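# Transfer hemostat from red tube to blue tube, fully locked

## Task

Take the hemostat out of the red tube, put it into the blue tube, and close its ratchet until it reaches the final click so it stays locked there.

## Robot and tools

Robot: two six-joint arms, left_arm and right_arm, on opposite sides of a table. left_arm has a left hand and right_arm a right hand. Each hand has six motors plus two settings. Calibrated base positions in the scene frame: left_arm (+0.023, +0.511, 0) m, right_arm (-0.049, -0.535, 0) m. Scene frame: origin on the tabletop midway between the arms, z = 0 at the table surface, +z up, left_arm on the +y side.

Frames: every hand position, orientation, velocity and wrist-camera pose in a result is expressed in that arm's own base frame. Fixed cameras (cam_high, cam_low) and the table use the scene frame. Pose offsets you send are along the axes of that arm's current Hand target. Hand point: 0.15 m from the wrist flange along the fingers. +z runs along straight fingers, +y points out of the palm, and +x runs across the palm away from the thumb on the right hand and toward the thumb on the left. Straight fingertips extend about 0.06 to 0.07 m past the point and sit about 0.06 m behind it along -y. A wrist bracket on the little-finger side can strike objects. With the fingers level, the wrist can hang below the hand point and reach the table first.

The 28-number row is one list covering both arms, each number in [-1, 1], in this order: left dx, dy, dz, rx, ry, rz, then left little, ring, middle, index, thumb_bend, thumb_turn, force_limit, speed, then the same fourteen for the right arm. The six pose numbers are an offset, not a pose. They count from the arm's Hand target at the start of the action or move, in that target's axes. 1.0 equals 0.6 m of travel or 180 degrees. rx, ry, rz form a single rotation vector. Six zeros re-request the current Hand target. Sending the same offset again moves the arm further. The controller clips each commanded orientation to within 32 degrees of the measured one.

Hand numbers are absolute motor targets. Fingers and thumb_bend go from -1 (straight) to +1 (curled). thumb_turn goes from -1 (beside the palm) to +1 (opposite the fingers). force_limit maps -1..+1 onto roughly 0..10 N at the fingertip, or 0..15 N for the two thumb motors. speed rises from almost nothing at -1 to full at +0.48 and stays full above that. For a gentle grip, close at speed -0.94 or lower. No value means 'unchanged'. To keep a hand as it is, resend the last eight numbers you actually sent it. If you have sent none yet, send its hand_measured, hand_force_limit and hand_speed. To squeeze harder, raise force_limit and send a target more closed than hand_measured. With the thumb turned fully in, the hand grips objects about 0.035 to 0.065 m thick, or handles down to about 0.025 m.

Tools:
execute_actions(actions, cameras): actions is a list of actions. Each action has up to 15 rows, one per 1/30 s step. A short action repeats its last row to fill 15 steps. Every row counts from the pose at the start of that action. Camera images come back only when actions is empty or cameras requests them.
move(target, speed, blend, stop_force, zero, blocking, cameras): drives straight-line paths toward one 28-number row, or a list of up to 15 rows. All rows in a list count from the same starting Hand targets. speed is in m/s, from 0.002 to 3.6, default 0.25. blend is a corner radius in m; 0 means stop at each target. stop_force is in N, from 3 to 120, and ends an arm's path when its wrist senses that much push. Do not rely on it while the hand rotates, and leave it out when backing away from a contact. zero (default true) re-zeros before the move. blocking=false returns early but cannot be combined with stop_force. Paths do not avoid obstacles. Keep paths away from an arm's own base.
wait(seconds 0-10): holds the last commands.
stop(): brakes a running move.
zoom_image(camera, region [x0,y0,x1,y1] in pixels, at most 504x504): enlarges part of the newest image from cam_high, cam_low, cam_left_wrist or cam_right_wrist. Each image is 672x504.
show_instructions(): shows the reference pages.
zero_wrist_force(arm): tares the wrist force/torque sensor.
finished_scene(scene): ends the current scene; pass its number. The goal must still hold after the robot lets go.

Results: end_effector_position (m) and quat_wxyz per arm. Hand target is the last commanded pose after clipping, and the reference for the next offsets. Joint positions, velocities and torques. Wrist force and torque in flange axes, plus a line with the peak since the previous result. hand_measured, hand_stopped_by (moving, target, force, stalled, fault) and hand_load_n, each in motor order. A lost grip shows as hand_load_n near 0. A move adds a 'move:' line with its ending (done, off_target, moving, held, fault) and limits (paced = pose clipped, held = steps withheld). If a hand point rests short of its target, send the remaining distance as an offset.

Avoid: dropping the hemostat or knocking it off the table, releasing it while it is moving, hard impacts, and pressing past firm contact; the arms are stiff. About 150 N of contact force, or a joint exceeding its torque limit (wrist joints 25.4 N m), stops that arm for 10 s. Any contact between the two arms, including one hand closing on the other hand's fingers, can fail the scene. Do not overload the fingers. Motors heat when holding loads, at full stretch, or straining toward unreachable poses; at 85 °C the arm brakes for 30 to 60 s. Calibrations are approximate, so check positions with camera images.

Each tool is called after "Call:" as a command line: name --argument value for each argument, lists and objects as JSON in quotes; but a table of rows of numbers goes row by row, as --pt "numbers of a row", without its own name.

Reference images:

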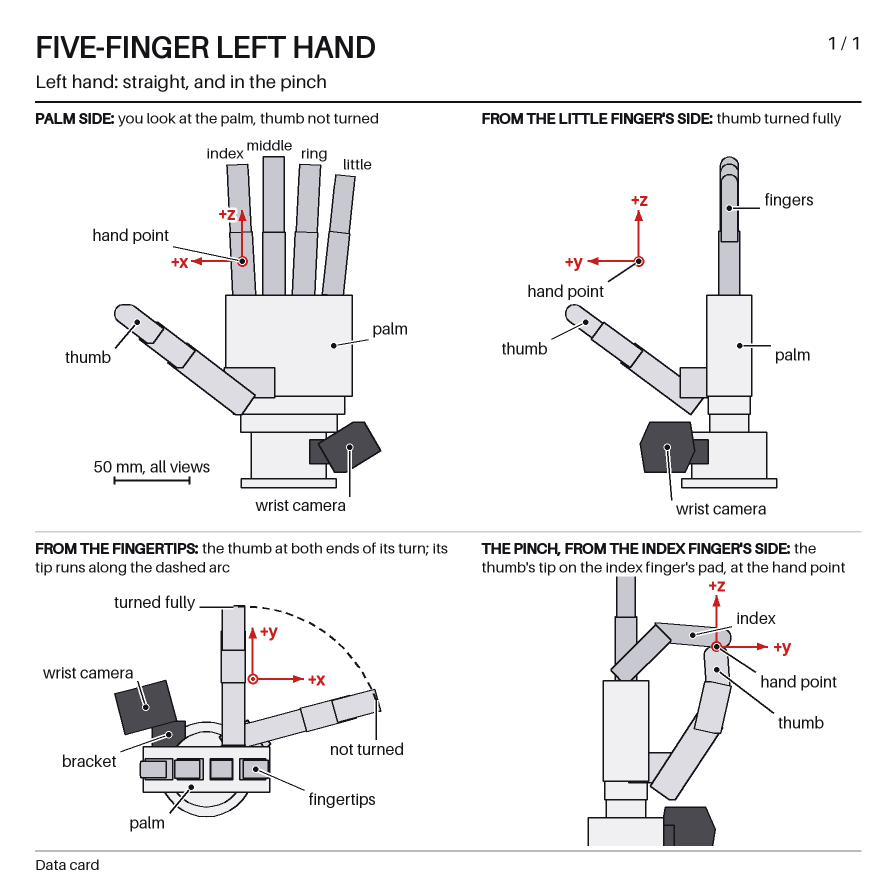

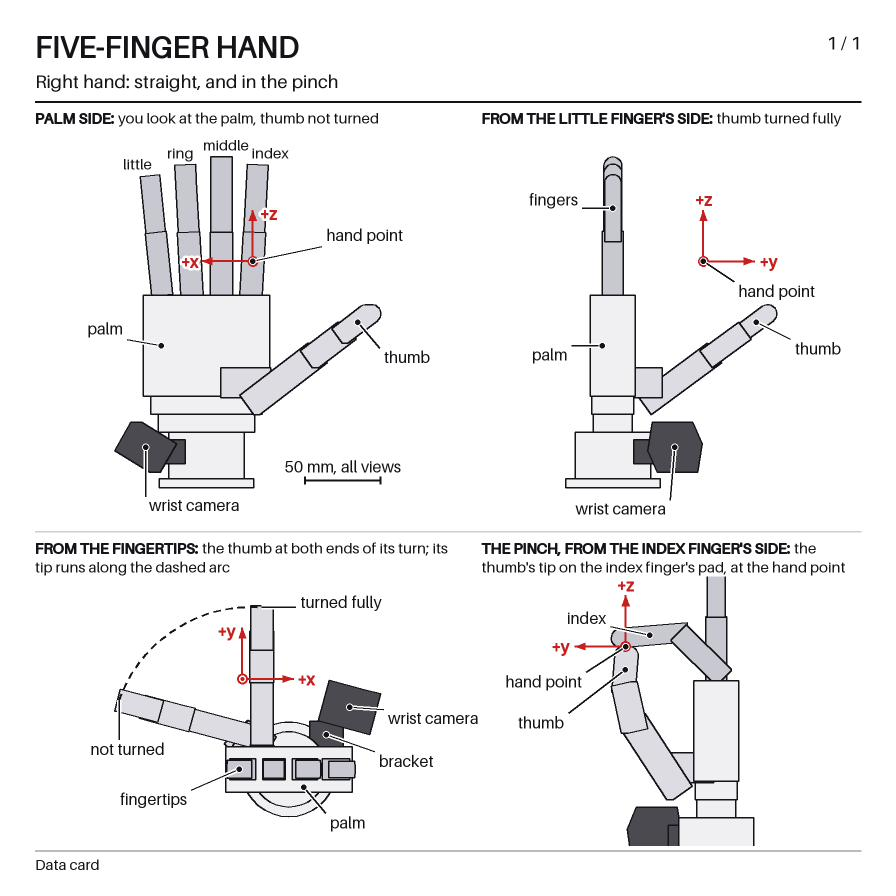

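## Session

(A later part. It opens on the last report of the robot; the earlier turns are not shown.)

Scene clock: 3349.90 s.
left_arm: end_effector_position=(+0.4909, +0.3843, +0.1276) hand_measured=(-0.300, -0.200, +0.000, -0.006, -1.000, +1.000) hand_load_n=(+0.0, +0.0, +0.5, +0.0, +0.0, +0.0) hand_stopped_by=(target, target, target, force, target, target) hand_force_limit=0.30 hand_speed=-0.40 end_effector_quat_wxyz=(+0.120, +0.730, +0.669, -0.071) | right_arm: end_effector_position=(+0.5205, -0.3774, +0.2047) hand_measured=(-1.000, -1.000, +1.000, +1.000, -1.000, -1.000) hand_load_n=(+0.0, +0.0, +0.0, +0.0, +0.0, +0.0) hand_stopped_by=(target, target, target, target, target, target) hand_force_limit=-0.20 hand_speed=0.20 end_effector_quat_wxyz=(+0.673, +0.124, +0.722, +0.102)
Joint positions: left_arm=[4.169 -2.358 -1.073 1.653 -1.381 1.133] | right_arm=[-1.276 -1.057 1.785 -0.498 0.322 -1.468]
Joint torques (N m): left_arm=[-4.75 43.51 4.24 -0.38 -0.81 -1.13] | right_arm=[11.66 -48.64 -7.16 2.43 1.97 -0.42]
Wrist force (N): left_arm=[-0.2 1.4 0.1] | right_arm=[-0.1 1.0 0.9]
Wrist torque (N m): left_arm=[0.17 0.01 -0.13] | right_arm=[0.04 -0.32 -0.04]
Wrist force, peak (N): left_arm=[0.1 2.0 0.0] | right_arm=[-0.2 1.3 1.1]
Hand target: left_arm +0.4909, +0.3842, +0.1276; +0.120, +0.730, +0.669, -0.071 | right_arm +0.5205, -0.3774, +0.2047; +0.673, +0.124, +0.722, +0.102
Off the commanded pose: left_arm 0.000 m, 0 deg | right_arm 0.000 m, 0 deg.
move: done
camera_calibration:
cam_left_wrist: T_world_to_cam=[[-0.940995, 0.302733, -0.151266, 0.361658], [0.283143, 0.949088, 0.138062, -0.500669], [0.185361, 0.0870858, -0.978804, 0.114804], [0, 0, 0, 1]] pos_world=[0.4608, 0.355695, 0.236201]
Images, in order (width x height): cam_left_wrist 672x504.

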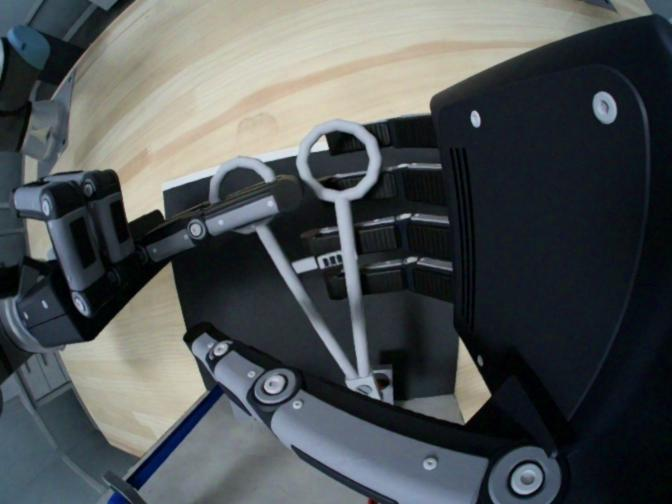

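Call:
move --target '[0,0,-0.003,0,0,0,-0.3,-0.2,0.0,0,0.1,1,-0.4,-0.6,0,0,0,0,0,0,-1,-1,1,1,-1,-1,-0.2,0.2]' --speed 0.015 --cameras '["cam_left_wrist"]'

Scene clock: 3361.83 s.
left_arm: end_effector_position=(+0.4908, +0.3847, +0.1293) hand_measured=(-0.300, -0.200, +0.000, -0.006, +0.100, +1.000) hand_load_n=(+0.0, +0.0, +4.0, +0.0, +0.0, +0.0) hand_stopped_by=(target, target, target, force, target, target) hand_force_limit=-0.40 hand_speed=-0.60 end_effector_quat_wxyz=(+0.120, +0.730, +0.669, -0.071) | right_arm: end_effector_position=(+0.5205, -0.3774, +0.2047) hand_measured=(-1.000, -1.000, +1.000, +1.000, -1.000, -1.000) hand_load_n=(+0.0, -0.5, +0.0, +0.0, +0.0, +0.0) hand_stopped_by=(target, target, target, target, target, target) hand_force_limit=-0.20 hand_speed=0.20 end_effector_quat_wxyz=(+0.673, +0.124, +0.722, +0.102)
Joint positions: left_arm=[4.169 -2.357 -1.069 1.649 -1.381 1.134] | right_arm=[-1.276 -1.057 1.785 -0.498 0.322 -1.468]
Joint torques (N m): left_arm=[13.27 56.73 7.43 -0.7 -1.54 0.77] | right_arm=[11.1 -34.79 -6.4 2.49 1.9 -0.17]
Wrist force (N): left_arm=[-1.3 1.7 5.0] | right_arm=[-4.9 1.0 1.2]
Wrist torque (N m): left_arm=[0.10 0.13 -0.16] | right_arm=[0.04 -0.63 -0.37]
Wrist force, peak (N): left_arm=[-1.2 1.7 5.4] | right_arm=[-5.1 1.1 1.4]
Hand target: left_arm +0.4908, +0.3847, +0.1293; +0.120, +0.730, +0.669, -0.071 | right_arm +0.5205, -0.3774, +0.2047; +0.673, +0.124, +0.722, +0.102
Off the commanded pose: left_arm 0.000 m, 0 deg | right_arm 0.000 m, 0 deg.
move: done
camera_calibration:
cam_left_wrist: T_world_to_cam=[[-0.940968, 0.302823, -0.151253, 0.361653], [0.283232, 0.94906, 0.138077, -0.501289], [0.185361, 0.0870863, -0.978804, 0.116451], [0, 0, 0, 1]] pos_world=[0.4607, 0.356095, 0.237901]
Images, in order (width x height): cam_left_wrist 672x504.

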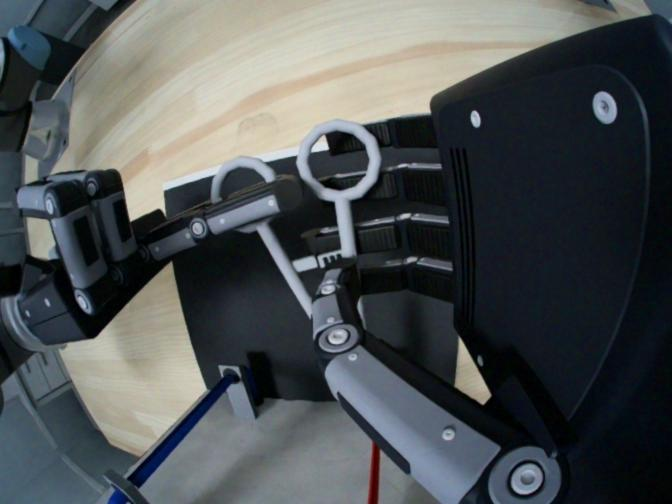

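Call:
move --target '[0,0,0.002,0,0,0,-0.3,-0.2,0.0,0.1,0.4,1,-0.6,-0.85,0,0,0,0,0,0,-1,-1,1,1,-1,-1,-0.2,0.2]' --speed 0.015 --cameras '["cam_left_wrist"]'

Scene clock: 3370.33 s.
left_arm: end_effector_position=(+0.4909, +0.3844, +0.1281) hand_measured=(-0.300, -0.200, +0.000, +0.034, +0.400, +1.000) hand_load_n=(+0.0, +0.0, +1.0, +0.0, +0.0, +0.0) hand_stopped_by=(target, target, target, force, target, target) hand_force_limit=-0.60 hand_speed=-0.85 end_effector_quat_wxyz=(+0.120, +0.730, +0.669, -0.071) | right_arm: end_effector_position=(+0.5205, -0.3774, +0.2047) hand_measured=(-1.000, -1.000, +1.000, +1.000, -1.000, -1.000) hand_load_n=(+0.0, +0.0, +0.0, +0.0, +0.0, +0.0) hand_stopped_by=(target, target, target, target, target, target) hand_force_limit=-0.20 hand_speed=0.20 end_effector_quat_wxyz=(+0.673, +0.124, +0.722, +0.102)
Joint positions: left_arm=[4.169 -2.358 -1.071 1.651 -1.381 1.133] | right_arm=[-1.276 -1.057 1.785 -0.498 0.322 -1.468]
Joint torques (N m): left_arm=[-13.33 40.43 18.97 -4.52 1.52 -1.73] | right_arm=[9.61 -26.38 -7.65 2.14 1.96 -0.09]
Wrist force (N): left_arm=[-0.1 1.2 1.0] | right_arm=[-1.2 1.2 0.6]
Wrist torque (N m): left_arm=[0.17 0.04 -0.11] | right_arm=[0.08 -0.36 -0.11]
Wrist force, peak (N): left_arm=[-1.6 1.6 5.3] | right_arm=[-5.1 1.0 1.4]
Hand target: left_arm +0.4909, +0.3844, +0.1281; +0.120, +0.730, +0.669, -0.071 | right_arm +0.5205, -0.3774, +0.2047; +0.673, +0.124, +0.722, +0.102
Off the commanded pose: left_arm 0.000 m, 0 deg | right_arm 0.000 m, 0 deg.
move: done
camera_calibration:
cam_left_wrist: T_world_to_cam=[[-0.941017, 0.30271, -0.151177, 0.361622], [0.283134, 0.949095, 0.138032, -0.500809], [0.185265, 0.0870874, -0.978822, 0.11545], [0, 0, 0, 1]] pos_world=[0.4607, 0.355795, 0.236801]
Images, in order (width x height): cam_left_wrist 672x504.

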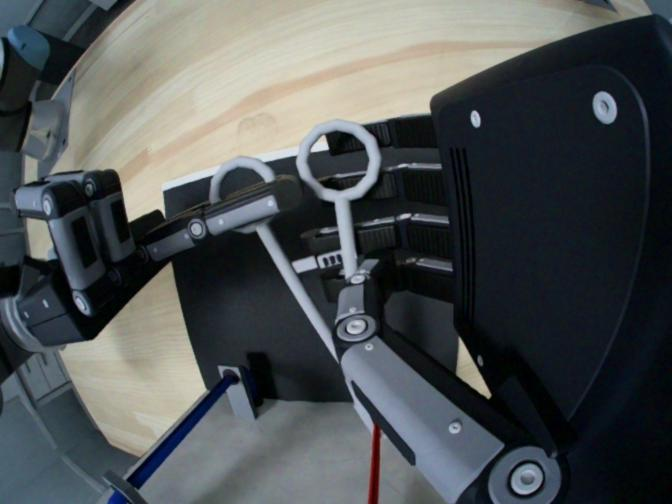

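Call:
move --target '[0,0,0,0,0,0,-0.3,-0.2,0.0,0.034,0.7,1,-0.4,-0.85,0,0,0,0,0,0,-1,-1,1,1,-1,-1,-0.2,0.2]' --speed 0.015 --cameras '["cam_left_wrist"]'

Call:
zoom_image --camera "cam_left_wrist" --region '[260, 210, 440, 350]'

Scene clock: 3379.07 s.
left_arm: end_effector_position=(+0.4909, +0.3844, +0.1281) hand_measured=(-0.300, -0.200, +0.000, +0.034, +0.698, +1.000) hand_load_n=(+0.0, +0.0, +1.0, +0.5, +2.0, +0.0) hand_stopped_by=(target, target, target, target, target, target) hand_force_limit=-0.40 hand_speed=-0.85 end_effector_quat_wxyz=(+0.120, +0.730, +0.669, -0.071) | right_arm: end_effector_position=(+0.5205, -0.3774, +0.2047) hand_measured=(-1.000, -1.000, +1.000, +1.000, -1.000, -1.000) hand_load_n=(+0.0, +0.0, +0.0, +0.0, +0.0, +0.0) hand_stopped_by=(target, target, target, target, target, target) hand_force_limit=-0.20 hand_speed=0.20 end_effector_quat_wxyz=(+0.673, +0.124, +0.722, +0.102)
Joint positions: left_arm=[4.169 -2.358 -1.071 1.651 -1.381 1.133] | right_arm=[-1.276 -1.057 1.785 -0.498 0.322 -1.468]
Joint torques (N m): left_arm=[-13.51 40.67 25.89 -4.64 1.44 2.11] | right_arm=[10.7 -41.15 -7.76 2.27 1.67 0.15]
Wrist force (N): left_arm=[0.1 1.1 0.9] | right_arm=[-1.2 1.2 0.7]
Wrist torque (N m): left_arm=[0.13 0.02 -0.09] | right_arm=[0.06 -0.35 -0.11]
Wrist force, peak (N): left_arm=[0.1 1.3 1.2] | right_arm=[-1.5 1.4 0.6]
Hand target: left_arm +0.4909, +0.3844, +0.1281; +0.120, +0.730, +0.669, -0.071 | right_arm +0.5205, -0.3774, +0.2047; +0.673, +0.124, +0.722, +0.102
Off the commanded pose: left_arm 0.000 m, 0 deg | right_arm 0.000 m, 0 deg.
move: done
camera_calibration:
cam_left_wrist: T_world_to_cam=[[-0.940995, 0.302733, -0.151266, 0.361719], [0.283143, 0.949088, 0.138062, -0.500847], [0.185361, 0.0870858, -0.978804, 0.115383], [0, 0, 0, 1]] pos_world=[0.4608, 0.355795, 0.236801]
Images, in order (width x height): cam_left_wrist 672x504.

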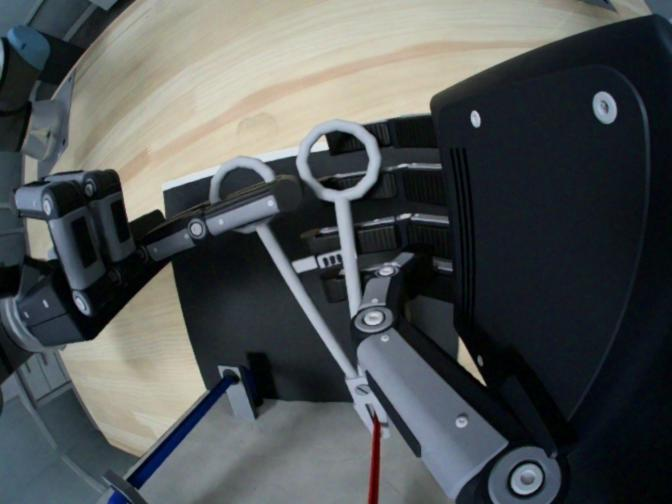

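Scaled by 2.800 from the camera's 672x504 image, which has a finer 960x720 frame.

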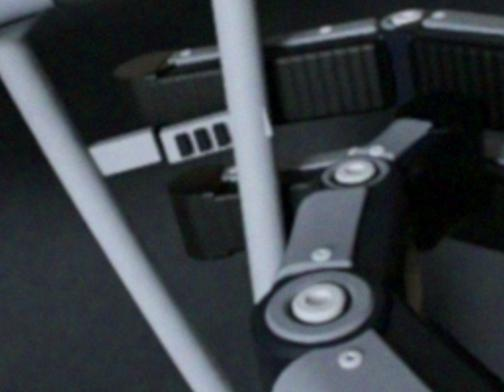

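Call:
move --pt "0 0 0 0 0 0 -0.3 -0.2 0.0 0.03 -1 1 -0.4 0.0 0 0 0 0 0 0 -1 -1 1 1 -1 -1 -0.2 0.2" --pt "0 -0.0143 0.0142 0 0 0 -0.3 -0.2 0.0 0.03 -1 1 -0.4 0.0 0 0 0 0 0 0 -1 -1 1 1 -1 -1 -0.2 0.2" --speed 0.02 --cameras '["cam_left_wrist"]'

Call:
move --target '[0,0,0,0,0,0,-0.3,-0.2,0.15,0.17,-1,1,-0.6,-0.9,0,0,0,0,0,0,-1,-1,1,1,-1,-1,-0.2,0.2]' --speed 0.02 --cameras '["cam_left_wrist"]'

Call:
zoom_image --camera "cam_left_wrist" --region '[260, 210, 440, 350]'

Scene clock: 3411.57 s.
left_arm: end_effector_position=(+0.4828, +0.3828, +0.1192) hand_measured=(-0.300, -0.200, +0.000, +0.030, -1.000, +1.000) hand_load_n=(+0.0, +0.0, +0.0, +0.0, +0.0, +0.0) hand_stopped_by=(target, target, target, target, target, target) hand_force_limit=-0.40 hand_speed=0.00 end_effector_quat_wxyz=(+0.120, +0.730, +0.669, -0.071) end_effector_velocity=(+0.000, +0.000, +0.001) end_effector_angular_velocity=(-0.001, +0.002, -0.002) | right_arm: end_effector_position=(+0.5205, -0.3774, +0.2047) hand_measured=(-1.000, -1.000, +1.000, +1.000, -1.000, -1.000) hand_load_n=(+0.0, +0.0, +0.0, +0.0, +0.0, +0.0) hand_stopped_by=(target, target, target, target, target, target) hand_force_limit=-0.20 hand_speed=0.20 end_effector_quat_wxyz=(+0.673, +0.124, +0.722, +0.102)
Joint positions: left_arm=[4.18 -2.347 -1.115 1.682 -1.383 1.144] | right_arm=[-1.276 -1.057 1.785 -0.498 0.322 -1.468]
Joint velocities: left_arm=[-0.001 -0.001 0.004 -0.005 -0.001 0] | right_arm=[within noise]
Joint torques (N m): left_arm=[-4.48 43.98 25.22 -4.5 -0.63 -0.3] | right_arm=[11.54 -45.19 -7.27 2.07 1.51 0.18]
Wrist force (N): left_arm=[-0.1 1.4 -0.2] | right_arm=[-0.2 1.0 0.8]
Wrist torque (N m): left_arm=[0.18 0.00 -0.15] | right_arm=[0.05 -0.31 -0.05]
Wrist force, peak (N): left_arm=[0.0 1.6 1.1] | right_arm=[-1.3 1.3 0.9]
Hand target: left_arm +0.4828, +0.3828, +0.1193; +0.120, +0.730, +0.669, -0.071 | right_arm +0.5205, -0.3774, +0.2047; +0.673, +0.124, +0.722, +0.102
Off the commanded pose: left_arm 0.000 m, 0 deg | right_arm 0.000 m, 0 deg.
move: done
camera_calibration:
cam_left_wrist: T_world_to_cam=[[-0.940985, 0.302775, -0.151246, 0.353117], [0.283166, 0.949065, 0.138176, -0.495806], [0.185378, 0.0871939, -0.978791, 0.108282], [0, 0, 0, 1]] pos_world=[0.4526, 0.354195, 0.227901]
Images, in order (width x height): cam_left_wrist 672x504.

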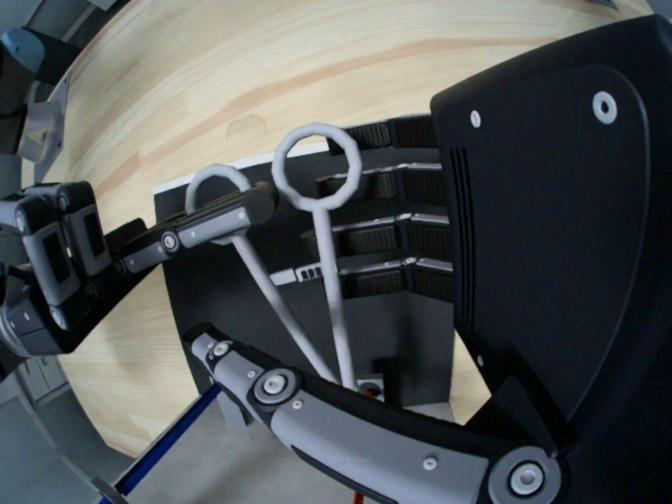

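Scene clock: 3412.37 s.
left_arm: end_effector_position=(+0.4828, +0.3828, +0.1193) hand_measured=(-0.300, -0.200, +0.150, +0.170, -1.000, +1.000) hand_load_n=(+0.0, +0.0, +0.0, +0.0, +0.0, +0.0) hand_stopped_by=(target, target, target, target, target, target) hand_force_limit=-0.60 hand_speed=-0.90 end_effector_quat_wxyz=(+0.120, +0.730, +0.669, -0.071) | right_arm: end_effector_position=(+0.5205, -0.3774, +0.2047) hand_measured=(-1.000, -1.000, +1.000, +1.000, -1.000, -1.000) hand_load_n=(+0.0, +0.0, +0.0, +0.0, +0.0, +0.0) hand_stopped_by=(target, target, target, target, target, target) hand_force_limit=-0.20 hand_speed=0.20 end_effector_quat_wxyz=(+0.673, +0.124, +0.722, +0.102)
Joint positions: left_arm=[4.179 -2.347 -1.115 1.682 -1.383 1.144] | right_arm=[-1.276 -1.057 1.785 -0.498 0.322 -1.468]
Joint torques (N m): left_arm=[-13.93 39.14 27.06 -4.77 0.95 -2.73] | right_arm=[10.04 -45 -6.83 2.39 1.71 -0.17]
Wrist force (N): left_arm=[-0.1 1.6 -0.4] | right_arm=[-0.2 1.0 0.9]
Wrist torque (N m): left_arm=[0.22 0.00 -0.15] | right_arm=[0.04 -0.31 -0.05]
Wrist force, peak (N): left_arm=[-0.2 1.7 -0.3] | right_arm=[-0.4 1.4 0.7]
Hand target: left_arm +0.4828, +0.3828, +0.1193; +0.120, +0.730, +0.669, -0.071 | right_arm +0.5205, -0.3774, +0.2047; +0.673, +0.124, +0.722, +0.102
Off the commanded pose: left_arm 0.000 m, 0 deg | right_arm 0.000 m, 0 deg.
move: done
camera_calibration:
cam_left_wrist: T_world_to_cam=[[-0.940995, 0.302733, -0.151266, 0.353265], [0.283143, 0.949088, 0.138062, -0.495711], [0.185361, 0.0870858, -0.978804, 0.108321], [0, 0, 0, 1]] pos_world=[0.4527, 0.354095, 0.227901]
Images, in order (width x height): cam_left_wrist 672x504.

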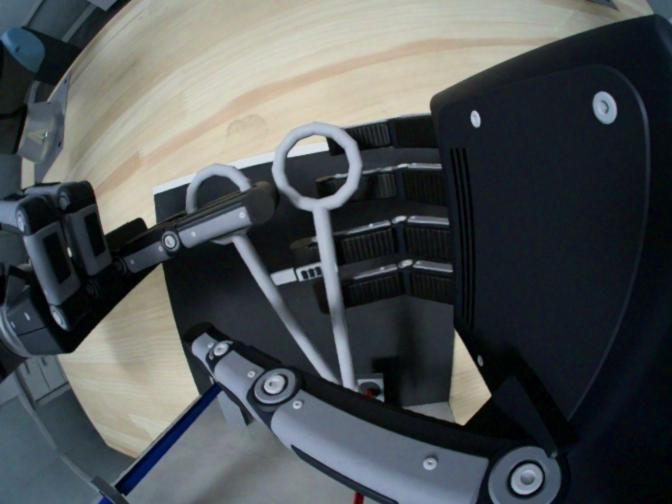

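Scaled by 2.800 from the camera's 672x504 image, which has a finer 960x720 frame.

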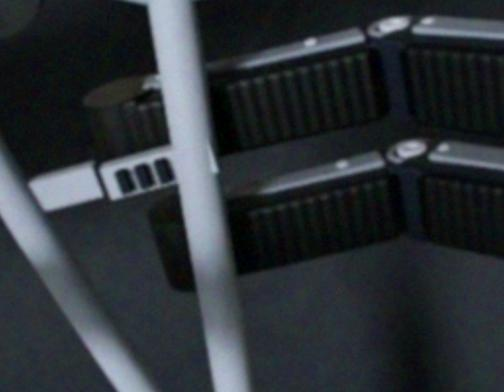

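Call:
move --target '[0,0,0,0,0,0,-0.3,-0.2,0.15,0.17,0.1,1,-0.4,-0.7,0,0,0,0,0,0,-1,-1,1,1,-1,-1,-0.2,0.2]' --speed 0.02 --cameras '["cam_left_wrist"]'

Call:
zoom_image --camera "cam_left_wrist" --region '[260, 210, 440, 350]'

Scene clock: 3423.73 s.
left_arm: end_effector_position=(+0.4828, +0.3828, +0.1193) hand_measured=(-0.300, -0.200, +0.150, +0.170, -0.134, +1.000) hand_load_n=(+0.0, +0.0, +4.0, +0.0, +4.5, +0.5) hand_stopped_by=(target, target, target, target, force, target) hand_force_limit=-0.40 hand_speed=-0.70 end_effector_quat_wxyz=(+0.120, +0.730, +0.669, -0.071) | right_arm: end_effector_position=(+0.5205, -0.3774, +0.2047) hand_measured=(-1.000, -1.000, +1.000, +1.000, -1.000, -1.000) hand_load_n=(+0.0, +0.0, +0.0, +0.0, +0.0, +0.0) hand_stopped_by=(target, target, target, target, target, target) hand_force_limit=-0.20 hand_speed=0.20 end_effector_quat_wxyz=(+0.673, +0.124, +0.722, +0.102)
Joint positions: left_arm=[4.179 -2.347 -1.115 1.682 -1.383 1.144] | right_arm=[-1.276 -1.057 1.785 -0.498 0.322 -1.468]
Joint torques (N m): left_arm=[-13.14 39.95 25.1 -4.18 0.68 -2.51] | right_arm=[10.18 -45.27 -7.97 2.26 1.32 0.19]
Wrist force (N): left_arm=[0.3 2.5 -2.7] | right_arm=[1.5 1.3 1.2]
Wrist torque (N m): left_arm=[0.16 -0.01 -0.14] | right_arm=[0.04 -0.22 0.08]
Wrist force, peak (N): left_arm=[0.1 3.0 -2.9] | right_arm=[1.8 1.3 1.2]
Hand target: left_arm +0.4828, +0.3828, +0.1193; +0.120, +0.730, +0.669, -0.071 | right_arm +0.5205, -0.3774, +0.2047; +0.673, +0.124, +0.722, +0.102
Off the commanded pose: left_arm 0.000 m, 0 deg | right_arm 0.000 m, 0 deg.
move: done
camera_calibration:
cam_left_wrist: T_world_to_cam=[[-0.940995, 0.302733, -0.151266, 0.353265], [0.283143, 0.949088, 0.138062, -0.495711], [0.185361, 0.0870858, -0.978804, 0.108321], [0, 0, 0, 1]] pos_world=[0.4527, 0.354095, 0.227901]
Images, in order (width x height): cam_left_wrist 672x504.

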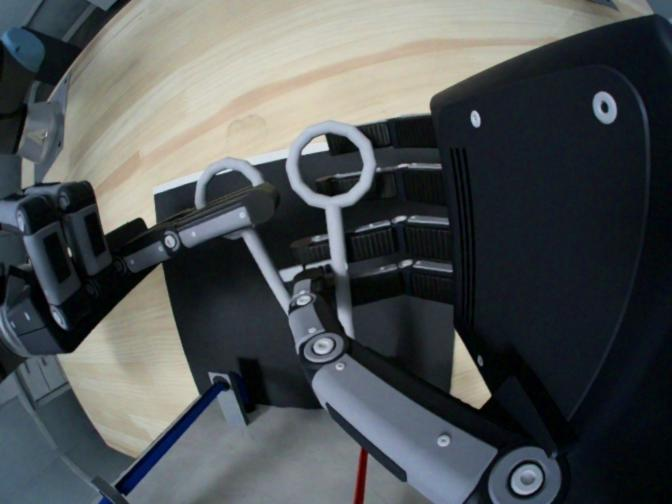

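Scaled by 2.800 from the camera's 672x504 image, which has a finer 960x720 frame.

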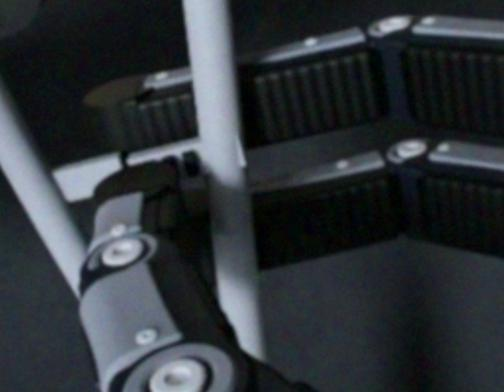

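Call:
move --target '[0,0,0,0,0,0,-0.3,-0.2,0.15,0.17,0.1,1,-0.4,-0.7,-0.02,0,0,0,0,0,-1,-1,1,1,-1,-1,-0.2,0.2]' --speed 0.008 --stop_force 6 --cameras '["cam_left_wrist"]'

Call:
zoom_image --camera "cam_left_wrist" --region '[190, 110, 440, 350]'

Scene clock: 3446.50 s.
left_arm: end_effector_position=(+0.4828, +0.3828, +0.1193) hand_measured=(-0.300, -0.200, +0.150, +0.170, -0.136, +1.000) hand_load_n=(+0.0, +0.0, +6.5, +0.5, +7.0, +0.5) hand_stopped_by=(target, target, target, target, force, target) hand_force_limit=-0.40 hand_speed=-0.70 end_effector_quat_wxyz=(+0.120, +0.730, +0.669, -0.071) | right_arm: end_effector_position=(+0.5210, -0.3799, +0.2123) hand_measured=(-1.000, -1.000, +1.000, +1.000, -1.000, -1.000) hand_load_n=(+0.0, -0.5, +0.0, +0.0, +0.0, -0.5) hand_stopped_by=(target, target, target, target, target, target) hand_force_limit=-0.20 hand_speed=0.20 end_effector_quat_wxyz=(+0.673, +0.124, +0.722, +0.102)
Joint positions: left_arm=[4.179 -2.347 -1.115 1.682 -1.383 1.144] | right_arm=[-1.277 -1.064 1.772 -0.477 0.322 -1.468]
Joint torques (N m): left_arm=[-10.79 39.8 8.91 -3.83 0.55 -2.57] | right_arm=[-7.21 -27.83 -8.56 -3.24 0.08 -0.61]
Wrist force (N): left_arm=[1.1 3.1 -9.5] | right_arm=[7.3 2.1 1.3]
Wrist torque (N m): left_arm=[0.06 -0.08 -0.16] | right_arm=[0.04 -0.11 0.46]
Wrist force, peak (N): left_arm=[1.3 3.4 -11.2] | right_arm=[8.6 2.4 1.4]
Hand target: left_arm +0.4828, +0.3828, +0.1193; +0.120, +0.730, +0.669, -0.071 | right_arm +0.5210, -0.3799, +0.2123; +0.673, +0.124, +0.722, +0.102 (not the last commanded pose)
Off the commanded pose: left_arm 0.000 m, 0 deg | right_arm 0.004 m, 0 deg.
move: contact (right_arm)
camera_calibration:
cam_left_wrist: T_world_to_cam=[[-0.940995, 0.302733, -0.151266, 0.353265], [0.283143, 0.949088, 0.138062, -0.495711], [0.185361, 0.0870858, -0.978804, 0.108321], [0, 0, 0, 1]] pos_world=[0.4527, 0.354095, 0.227901]
Images, in order (width x height): cam_left_wrist 672x504.

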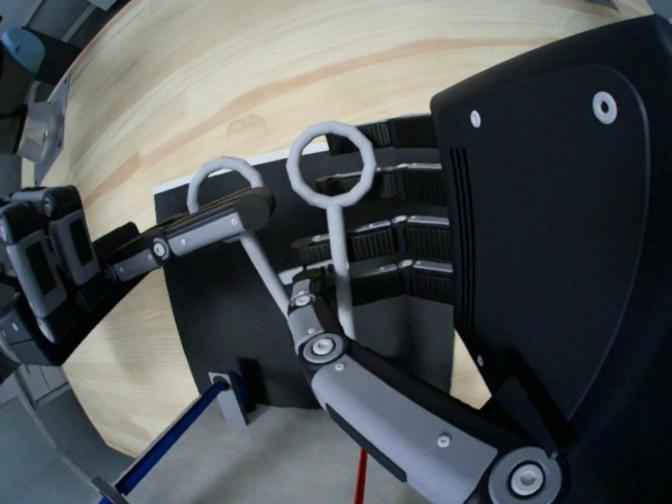

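Scaled by 2.016 from the camera's 672x504 image, which has a finer 960x720 frame.

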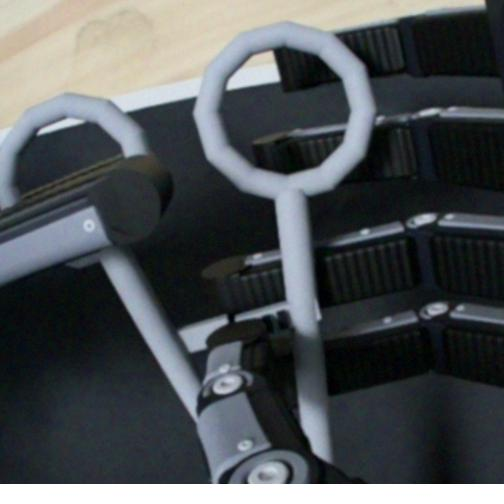

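Call:
move --target '[0,0,0,0,0,0,-0.3,-0.2,0.15,0.17,0.1,1,-0.4,-0.7,-0.02,0,0,0,0,0,-1,-1,1,1,-1,-1,-0.2,0.2]' --speed 0.008 --stop_force 7 --cameras '["cam_left_wrist"]'

Call:
zoom_image --camera "cam_left_wrist" --region '[190, 110, 440, 350]'

Scene clock: 3457.53 s.
left_arm: end_effector_position=(+0.4829, +0.3827, +0.1193) hand_measured=(-0.300, -0.200, +0.150, +0.170, -0.136, +1.000) hand_load_n=(+0.0, +0.0, +3.0, +0.0, +10.0, +1.0) hand_stopped_by=(target, target, target, target, force, target) hand_force_limit=-0.40 hand_speed=-0.70 end_effector_quat_wxyz=(+0.120, +0.730, +0.669, -0.071) | right_arm: end_effector_position=(+0.5212, -0.3804, +0.2140) hand_measured=(-1.000, -1.000, +1.000, +1.000, -1.000, -1.000) hand_load_n=(+0.0, +0.0, +0.5, +0.0, +0.0, +0.0) hand_stopped_by=(target, target, target, target, target, target) hand_force_limit=-0.20 hand_speed=0.20 end_effector_quat_wxyz=(+0.673, +0.125, +0.722, +0.102)
Joint positions: left_arm=[4.179 -2.347 -1.115 1.682 -1.383 1.144] | right_arm=[-1.277 -1.066 1.769 -0.472 0.322 -1.468]
Joint torques (N m): left_arm=[-9.3 39.43 3.71 -3.58 -1.89 -2.55] | right_arm=[0.82 -31.9 -14.09 -3.65 -0.29 -0.08]
Wrist force (N): left_arm=[0.6 4.7 -17.2] | right_arm=[14.0 2.2 2.1]
Wrist torque (N m): left_arm=[0.14 -0.26 -0.19] | right_arm=[-0.04 0.05 0.86]
Wrist force, peak (N): left_arm=[0.4 5.0 -19.3] | right_arm=[16.2 2.5 2.1]
Hand target: left_arm +0.4828, +0.3828, +0.1193; +0.120, +0.730, +0.669, -0.071 | right_arm +0.5212, -0.3804, +0.2140; +0.673, +0.125, +0.722, +0.102 (not the last commanded pose)
Off the commanded pose: left_arm 0.000 m, 0 deg | right_arm 0.010 m, 0 deg.
move: contact (right_arm)
camera_calibration:
cam_left_wrist: T_world_to_cam=[[-0.940995, 0.302733, -0.151266, 0.353265], [0.283143, 0.949088, 0.138062, -0.495711], [0.185361, 0.0870858, -0.978804, 0.108321], [0, 0, 0, 1]] pos_world=[0.4527, 0.354095, 0.227901]
Images, in order (width x height): cam_left_wrist 672x504.

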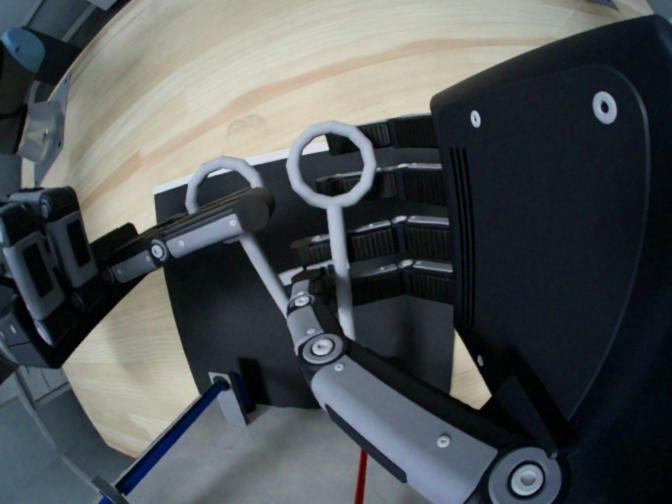

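Scaled by 2.016 from the camera's 672x504 image, which has a finer 960x720 frame.

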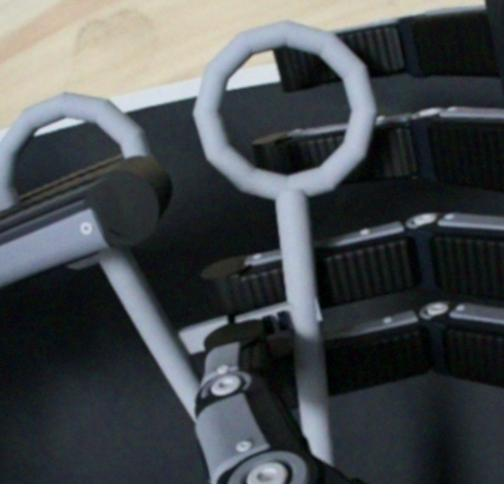

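Call:
move --target '[0,0,0,0,0,0,-0.3,-0.2,0.15,0.17,0.1,1,-0.4,-0.7,-0.02,0,0,0,0,0,-1,-1,1,1,-1,-1,-0.2,0.2]' --speed 0.008 --stop_force 7 --cameras '["cam_left_wrist"]'

Call:
zoom_image --camera "cam_left_wrist" --region '[190, 110, 440, 350]'

Scene clock: 3477.37 s.
left_arm: end_effector_position=(+0.4828, +0.3827, +0.1193) hand_measured=(-0.300, -0.200, +0.150, +0.170, -0.134, +1.000) hand_load_n=(+0.0, +0.5, +0.0, +0.5, +4.0, +0.0) hand_stopped_by=(target, target, target, target, force, target) hand_force_limit=-0.40 hand_speed=-0.70 end_effector_quat_wxyz=(+0.120, +0.730, +0.669, -0.071) | right_arm: end_effector_position=(+0.5214, -0.3814, +0.2170) hand_measured=(-1.000, -1.000, +1.000, +1.000, -1.000, -1.000) hand_load_n=(+0.0, +0.5, +0.0, +0.0, +0.0, +0.0) hand_stopped_by=(target, target, target, target, target, target) hand_force_limit=-0.20 hand_speed=0.20 end_effector_quat_wxyz=(+0.673, +0.125, +0.722, +0.103)
Joint positions: left_arm=[4.179 -2.347 -1.115 1.682 -1.383 1.144] | right_arm=[-1.277 -1.069 1.764 -0.464 0.322 -1.468]
Joint torques (N m): left_arm=[-7.65 32.72 3.48 -0.42 0.69 -2.44] | right_arm=[3.76 -34.46 -19.51 -4.5 0.59 -1.52]
Wrist force (N): left_arm=[0.6 -2.7 -25.5] | right_arm=[20.8 1.6 -3.0]
Wrist torque (N m): left_arm=[-0.09 -0.40 -0.07] | right_arm=[0.28 0.62 1.23]
Wrist force, peak (N): left_arm=[0.7 -3.2 -27.8] | right_arm=[22.8 1.6 -3.5]
Hand target: left_arm +0.4828, +0.3828, +0.1193; +0.120, +0.730, +0.669, -0.071 | right_arm +0.5214, -0.3814, +0.2170; +0.673, +0.125, +0.722, +0.103 (not the last commanded pose)
Off the commanded pose: left_arm 0.000 m, 0 deg | right_arm 0.009 m, 0 deg.
move: contact (right_arm)
camera_calibration:
cam_left_wrist: T_world_to_cam=[[-0.941012, 0.302725, -0.151174, 0.353255], [0.283149, 0.949091, 0.138035, -0.495708], [0.185265, 0.0870875, -0.978822, 0.108368], [0, 0, 0, 1]] pos_world=[0.4527, 0.354095, 0.227901]
Images, in order (width x height): cam_left_wrist 672x504.

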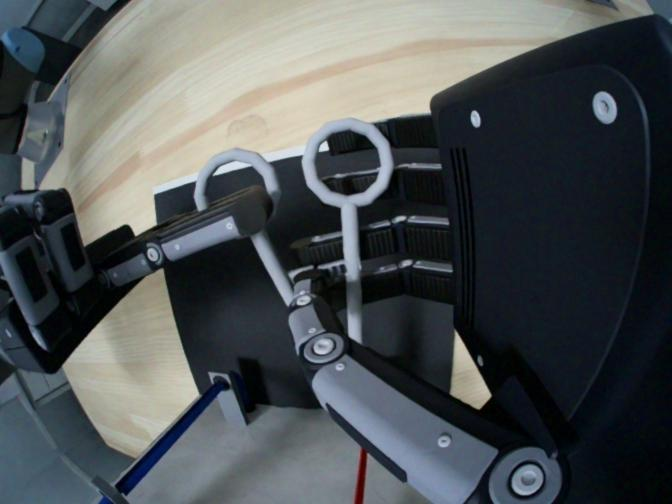

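Scaled by 2.016 from the camera's 672x504 image, which has a finer 960x720 frame.

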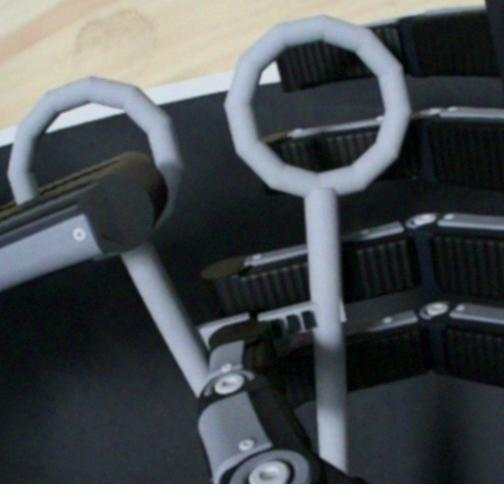

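Call:
move --pt "0 0 0 0 0 0 -0.3 -0.2 0.15 0.17 0.1 1 -0.4 -0.7 0.012 0 0 0 0 0 -1 -1 1 1 -1 -1 -0.2 0.2" --pt "0 0 0 0 0 0 -0.3 -0.2 0.15 0.17 -1 1 -0.4 0.0 0.0204 0 0 0 0 0 -1 -1 1 1 -1 -1 -0.2 0.2" --speed 0.015 --cameras '["cam_left_wrist", "cam_right_wrist"]'

Call:
zoom_image --camera "cam_right_wrist" --region '[190, 60, 360, 220]'

Scene clock: 3720.00 s.
left_arm: end_effector_position=(+0.4828, +0.3827, +0.1193) hand_measured=(-0.300, -0.200, +0.150, +0.170, -1.000, +1.000) hand_load_n=(+0.0, +0.0, +2.0, +0.0, +0.0, +0.0) hand_stopped_by=(target, target, target, target, target, target) hand_force_limit=-0.40 hand_speed=0.00 end_effector_quat_wxyz=(+0.120, +0.730, +0.669, -0.071) | right_arm: end_effector_position=(+0.5207, -0.3775, +0.2054) hand_measured=(-1.000, -1.000, +1.000, +1.000, -1.000, -1.000) hand_load_n=(+0.0, +0.0, +0.0, +0.0, +0.0, +0.0) hand_stopped_by=(target, target, target, target, target, target) hand_force_limit=-0.20 hand_speed=0.20 end_effector_quat_wxyz=(+0.673, +0.125, +0.722, +0.103)
Joint positions: left_arm=[4.179 -2.347 -1.115 1.682 -1.383 1.144] | right_arm=[-1.276 -1.058 1.784 -0.496 0.322 -1.467]
Joint torques (N m): left_arm=[-6.33 51.43 8.92 -4.7 0.79 -2.43] | right_arm=[12.26 -47.46 -25.34 2.18 1.62 0.76]
Wrist force (N): left_arm=[0.1 1.3 1.5] | right_arm=[-1.6 1.3 0.7]
Wrist torque (N m): left_arm=[0.18 0.05 -0.14] | right_arm=[0.05 -0.28 -0.10]
Wrist force, peak (N): left_arm=[0.7 -2.9 -25.8] | right_arm=[21.2 1.7 -3.0]
Hand target: left_arm +0.4828, +0.3828, +0.1193; +0.120, +0.730, +0.669, -0.071 | right_arm +0.5207, -0.3775, +0.2054; +0.673, +0.125, +0.722, +0.103
Off the commanded pose: left_arm 0.000 m, 0 deg | right_arm 0.000 m, 0 deg.
move: done
camera_calibration:
cam_left_wrist: T_world_to_cam=[[-0.940995, 0.302733, -0.151266, 0.353265], [0.283143, 0.949088, 0.138062, -0.495711], [0.185361, 0.0870858, -0.978804, 0.108321], [0, 0, 0, 1]] pos_world=[0.4527, 0.354095, 0.227901]
cam_right_wrist: T_world_to_cam=[[0.0149721, 0.999068, 0.0404964, 0.355948], [-0.355948, -0.0325222, 0.93394, -0.00440948], [0.934386, -0.0283976, 0.355129, -0.460185], [0, 0, 0, 1]] pos_world=[0.423091, -0.368827, 0.153129]
Images, in order (width x height): cam_left_wrist 672x504, cam_right_wrist 672x504.

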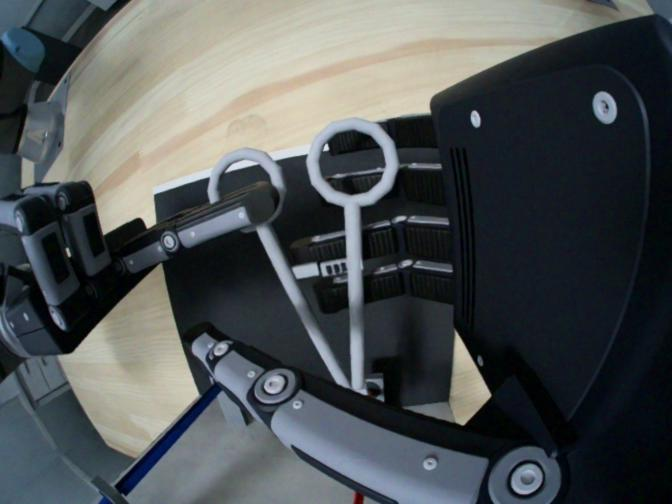

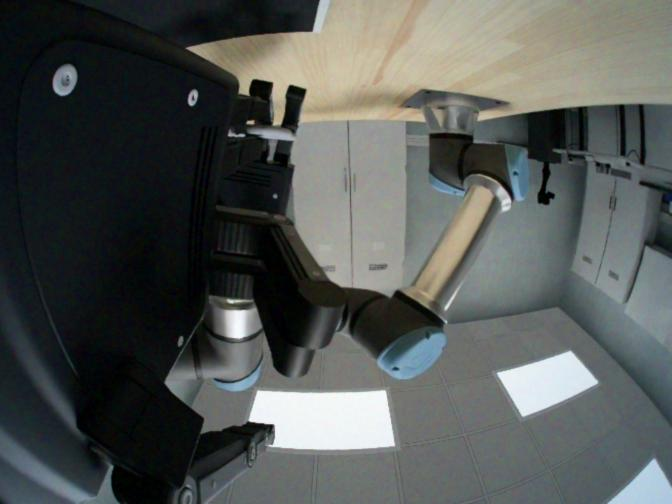

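Scaled by 2.965 from the camera's 672x504 image, which has a finer 960x720 frame.

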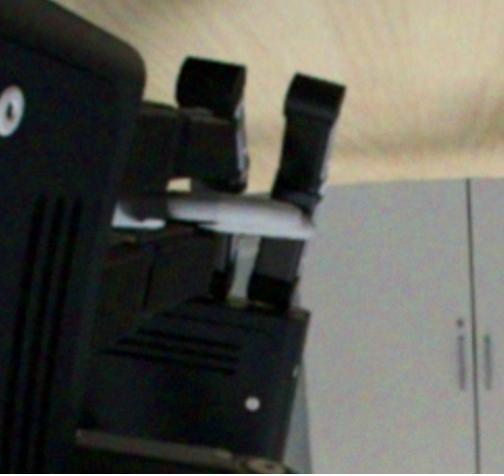

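Call:
move --pt "0 0.002 0.005 0 0 0 -0.3 -0.2 0.15 0.17 -1 1 -0.4 0.0 0 0 0 0 0 0 -1 -1 1 1 -1 -1 -0.2 0.2" --pt "0 0.03 0.005 0 0 0 -0.3 -0.2 0.15 0.17 -1 1 -0.4 0.0 0 0 0 0 0 0 -1 -1 1 1 -1 -1 -0.2 0.2" --speed 0.02 --stop_force 4 --cameras '["cam_left_wrist"]'

Call:
move --target '[0,0,0,0,0,0,0.1,0.1,0.16,0.18,0.35,1,-0.4,-0.7,0,0,0,0,0,0,-1,-1,1,1,-1,-1,-0.2,0.2]' --speed 0.02 --cameras '["cam_left_wrist"]'

Call:
zoom_image --camera "cam_left_wrist" --region '[190, 110, 440, 350]'

Scene clock: 3816.10 s.
left_arm: end_effector_position=(+0.5009, +0.3806, +0.1178) hand_measured=(-0.300, -0.200, +0.150, +0.170, -1.000, +1.000) hand_load_n=(+0.0, +0.0, +0.0, +0.0, +0.0, +0.0) hand_stopped_by=(target, target, target, target, target, target) hand_force_limit=-0.40 hand_speed=0.00 end_effector_quat_wxyz=(+0.120, +0.730, +0.669, -0.071) | right_arm: end_effector_position=(+0.5207, -0.3775, +0.2054) hand_measured=(-1.000, -1.000, +1.000, +1.000, -1.000, -1.000) hand_load_n=(+0.0, +0.0, +0.0, +0.0, +0.0, +0.0) hand_stopped_by=(target, target, target, target, target, target) hand_force_limit=-0.20 hand_speed=0.20 end_effector_quat_wxyz=(+0.673, +0.125, +0.722, +0.103)
Joint positions: left_arm=[4.151 -2.377 -1.063 1.666 -1.377 1.115] | right_arm=[-1.276 -1.058 1.784 -0.496 0.322 -1.467]
Joint torques (N m): left_arm=[12.34 55.91 4.96 -0.36 -0.64 2.54] | right_arm=[0.11 -46.53 -26.25 1.81 -1.87 -0.56]
Wrist force (N): left_arm=[0.0 1.5 0.0] | right_arm=[-0.2 1.1 0.7]
Wrist torque (N m): left_arm=[0.20 -0.01 -0.02] | right_arm=[0.02 -0.24 -0.03]
Wrist force, peak (N): left_arm=[0.2 1.7 1.7] | right_arm=[-1.6 1.4 0.8]
Hand target: left_arm +0.5009, +0.3806, +0.1178; +0.120, +0.730, +0.669, -0.071 | right_arm +0.5207, -0.3775, +0.2054; +0.673, +0.125, +0.722, +0.103
Off the commanded pose: left_arm 0.000 m, 0 deg | right_arm 0.000 m, 0 deg.
move: done
camera_calibration:
cam_left_wrist: T_world_to_cam=[[-0.940995, 0.302733, -0.151266, 0.370721], [0.283143, 0.949088, 0.138062, -0.49865], [0.185361, 0.0870858, -0.978804, 0.103778], [0, 0, 0, 1]] pos_world=[0.4708, 0.351995, 0.226501]
Images, in order (width x height): cam_left_wrist 672x504.

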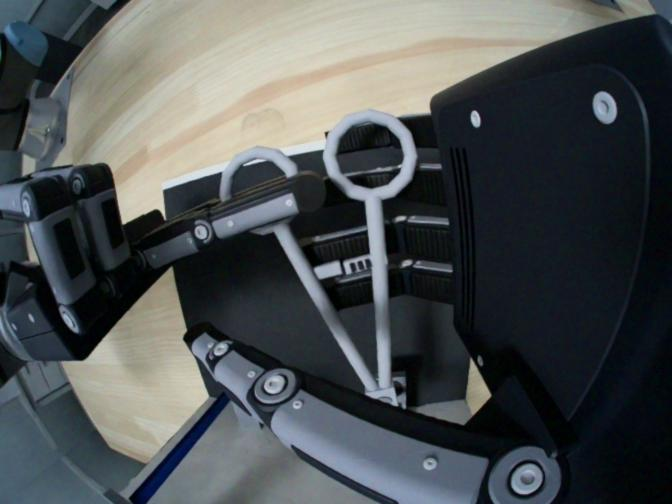

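Scene clock: 3818.07 s.
left_arm: end_effector_position=(+0.5009, +0.3806, +0.1178) hand_measured=(+0.100, -0.038, +0.160, +0.180, -0.280, +1.000) hand_load_n=(+3.0, +5.0, +0.5, +0.0, +6.5, +1.0) hand_stopped_by=(target, force, target, target, force, target) hand_force_limit=-0.40 hand_speed=-0.70 end_effector_quat_wxyz=(+0.120, +0.730, +0.669, -0.071) | right_arm: end_effector_position=(+0.5207, -0.3775, +0.2054) hand_measured=(-1.000, -1.000, +1.000, +1.000, -1.000, -1.000) hand_load_n=(-2.5, -0.5, +0.0, +0.0, +0.0, +0.0) hand_stopped_by=(target, target, target, target, target, target) hand_force_limit=-0.20 hand_speed=0.20 end_effector_quat_wxyz=(+0.673, +0.125, +0.722, +0.103)
Joint positions: left_arm=[4.151 -2.377 -1.063 1.666 -1.377 1.115] | right_arm=[-1.276 -1.058 1.784 -0.496 0.322 -1.467]
Joint torques (N m): left_arm=[-6.93 54.82 20.85 -4.31 3.73 0.88] | right_arm=[-2.21 -27.64 -15.6 1.64 0.4 -0.48]
Wrist force (N): left_arm=[0.6 -10.5 2.5] | right_arm=[-4.5 3.1 -10.0]
Wrist torque (N m): left_arm=[-0.25 0.43 0.72] | right_arm=[0.60 -0.07 -0.20]
Wrist force, peak (N): left_arm=[0.0 -15.7 7.1] | right_arm=[-7.7 3.7 -13.7]
Hand target: left_arm +0.5009, +0.3806, +0.1178; +0.120, +0.730, +0.669, -0.071 | right_arm +0.5207, -0.3775, +0.2054; +0.673, +0.125, +0.722, +0.103
Off the commanded pose: left_arm 0.000 m, 0 deg | right_arm 0.000 m, 0 deg.
move: done
camera_calibration:
cam_left_wrist: T_world_to_cam=[[-0.940999, 0.302719, -0.151269, 0.370729], [0.283129, 0.949093, 0.13806, -0.498644], [0.185361, 0.0870858, -0.978804, 0.103778], [0, 0, 0, 1]] pos_world=[0.470799, 0.351995, 0.226501]
Images, in order (width x height): cam_left_wrist 672x504.

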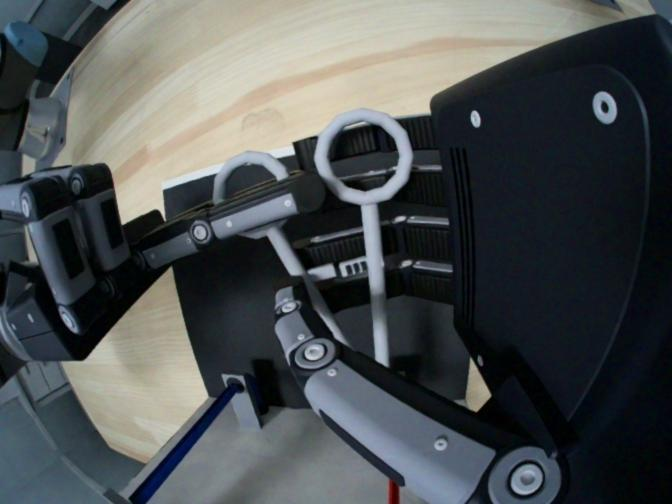

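Scaled by 2.016 from the camera's 672x504 image, which has a finer 960x720 frame.

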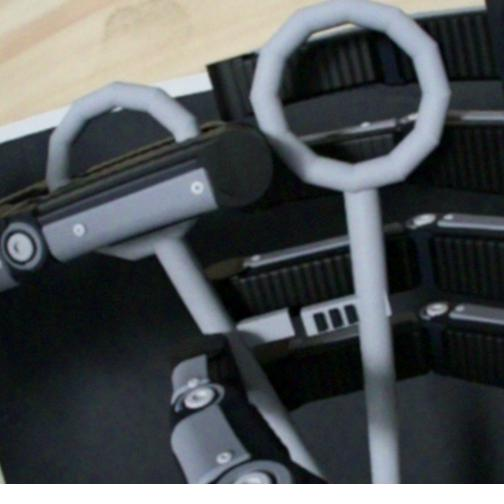

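Call:
move --target '[0,0,0,0,0,0,-0.3,-0.3,0.16,0.18,-0.28,1,-0.4,-0.7,0,0,0,0,0,0,-1,-1,1,1,-1,-1,-0.2,0.2]' --speed 0.02 --cameras '["cam_left_wrist"]'

Scene clock: 3831.23 s.
left_arm: end_effector_position=(+0.5009, +0.3806, +0.1178) hand_measured=(-0.300, -0.300, +0.160, +0.180, -0.282, +1.000) hand_load_n=(+1.0, +0.0, +0.0, +0.5, +3.0, +0.5) hand_stopped_by=(target, target, target, target, force, target) hand_force_limit=-0.40 hand_speed=-0.70 end_effector_quat_wxyz=(+0.120, +0.730, +0.669, -0.071) | right_arm: end_effector_position=(+0.5207, -0.3775, +0.2054) hand_measured=(-1.000, -1.000, +1.000, +1.000, -1.000, -1.000) hand_load_n=(+0.0, +0.0, +0.0, +0.0, +0.0, +0.0) hand_stopped_by=(target, target, target, target, target, target) hand_force_limit=-0.20 hand_speed=0.20 end_effector_quat_wxyz=(+0.673, +0.125, +0.722, +0.103)
Joint positions: left_arm=[4.151 -2.377 -1.063 1.666 -1.377 1.115] | right_arm=[-1.276 -1.058 1.784 -0.496 0.323 -1.467]
Joint torques (N m): left_arm=[-12.46 53.38 19.6 -4.29 1.96 -2.59] | right_arm=[-6.94 -30.37 -6.43 1.51 1.89 -0.33]
Wrist force (N): left_arm=[1.4 -1.7 -1.9] | right_arm=[1.1 0.7 -2.3]
Wrist torque (N m): left_arm=[0.04 -0.05 0.28] | right_arm=[0.19 -0.09 0.01]
Wrist force, peak (N): left_arm=[0.7 -10.9 3.1] | right_arm=[-4.8 3.1 -10.5]
Hand target: left_arm +0.5009, +0.3806, +0.1178; +0.120, +0.730, +0.669, -0.071 | right_arm +0.5207, -0.3775, +0.2054; +0.673, +0.125, +0.722, +0.103
Off the commanded pose: left_arm 0.000 m, 0 deg | right_arm 0.000 m, 0 deg.
move: done
camera_calibration:
cam_left_wrist: T_world_to_cam=[[-0.940968, 0.302823, -0.151253, 0.370674], [0.283232, 0.94906, 0.138077, -0.498685], [0.185361, 0.0870863, -0.978804, 0.103778], [0, 0, 0, 1]] pos_world=[0.4708, 0.351995, 0.226501]
Images, in order (width x height): cam_left_wrist 672x504.

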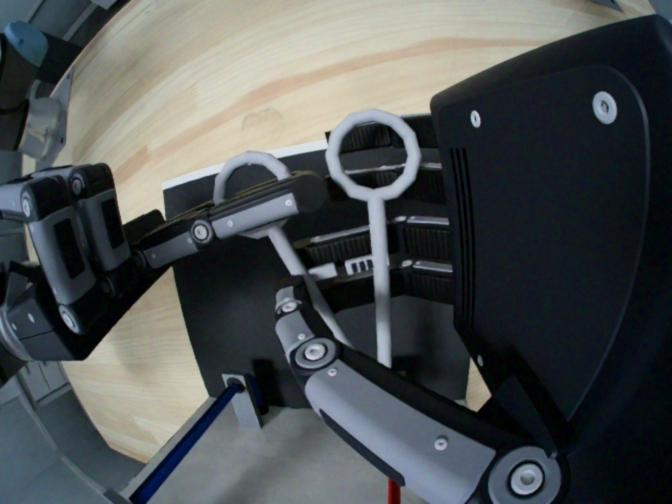

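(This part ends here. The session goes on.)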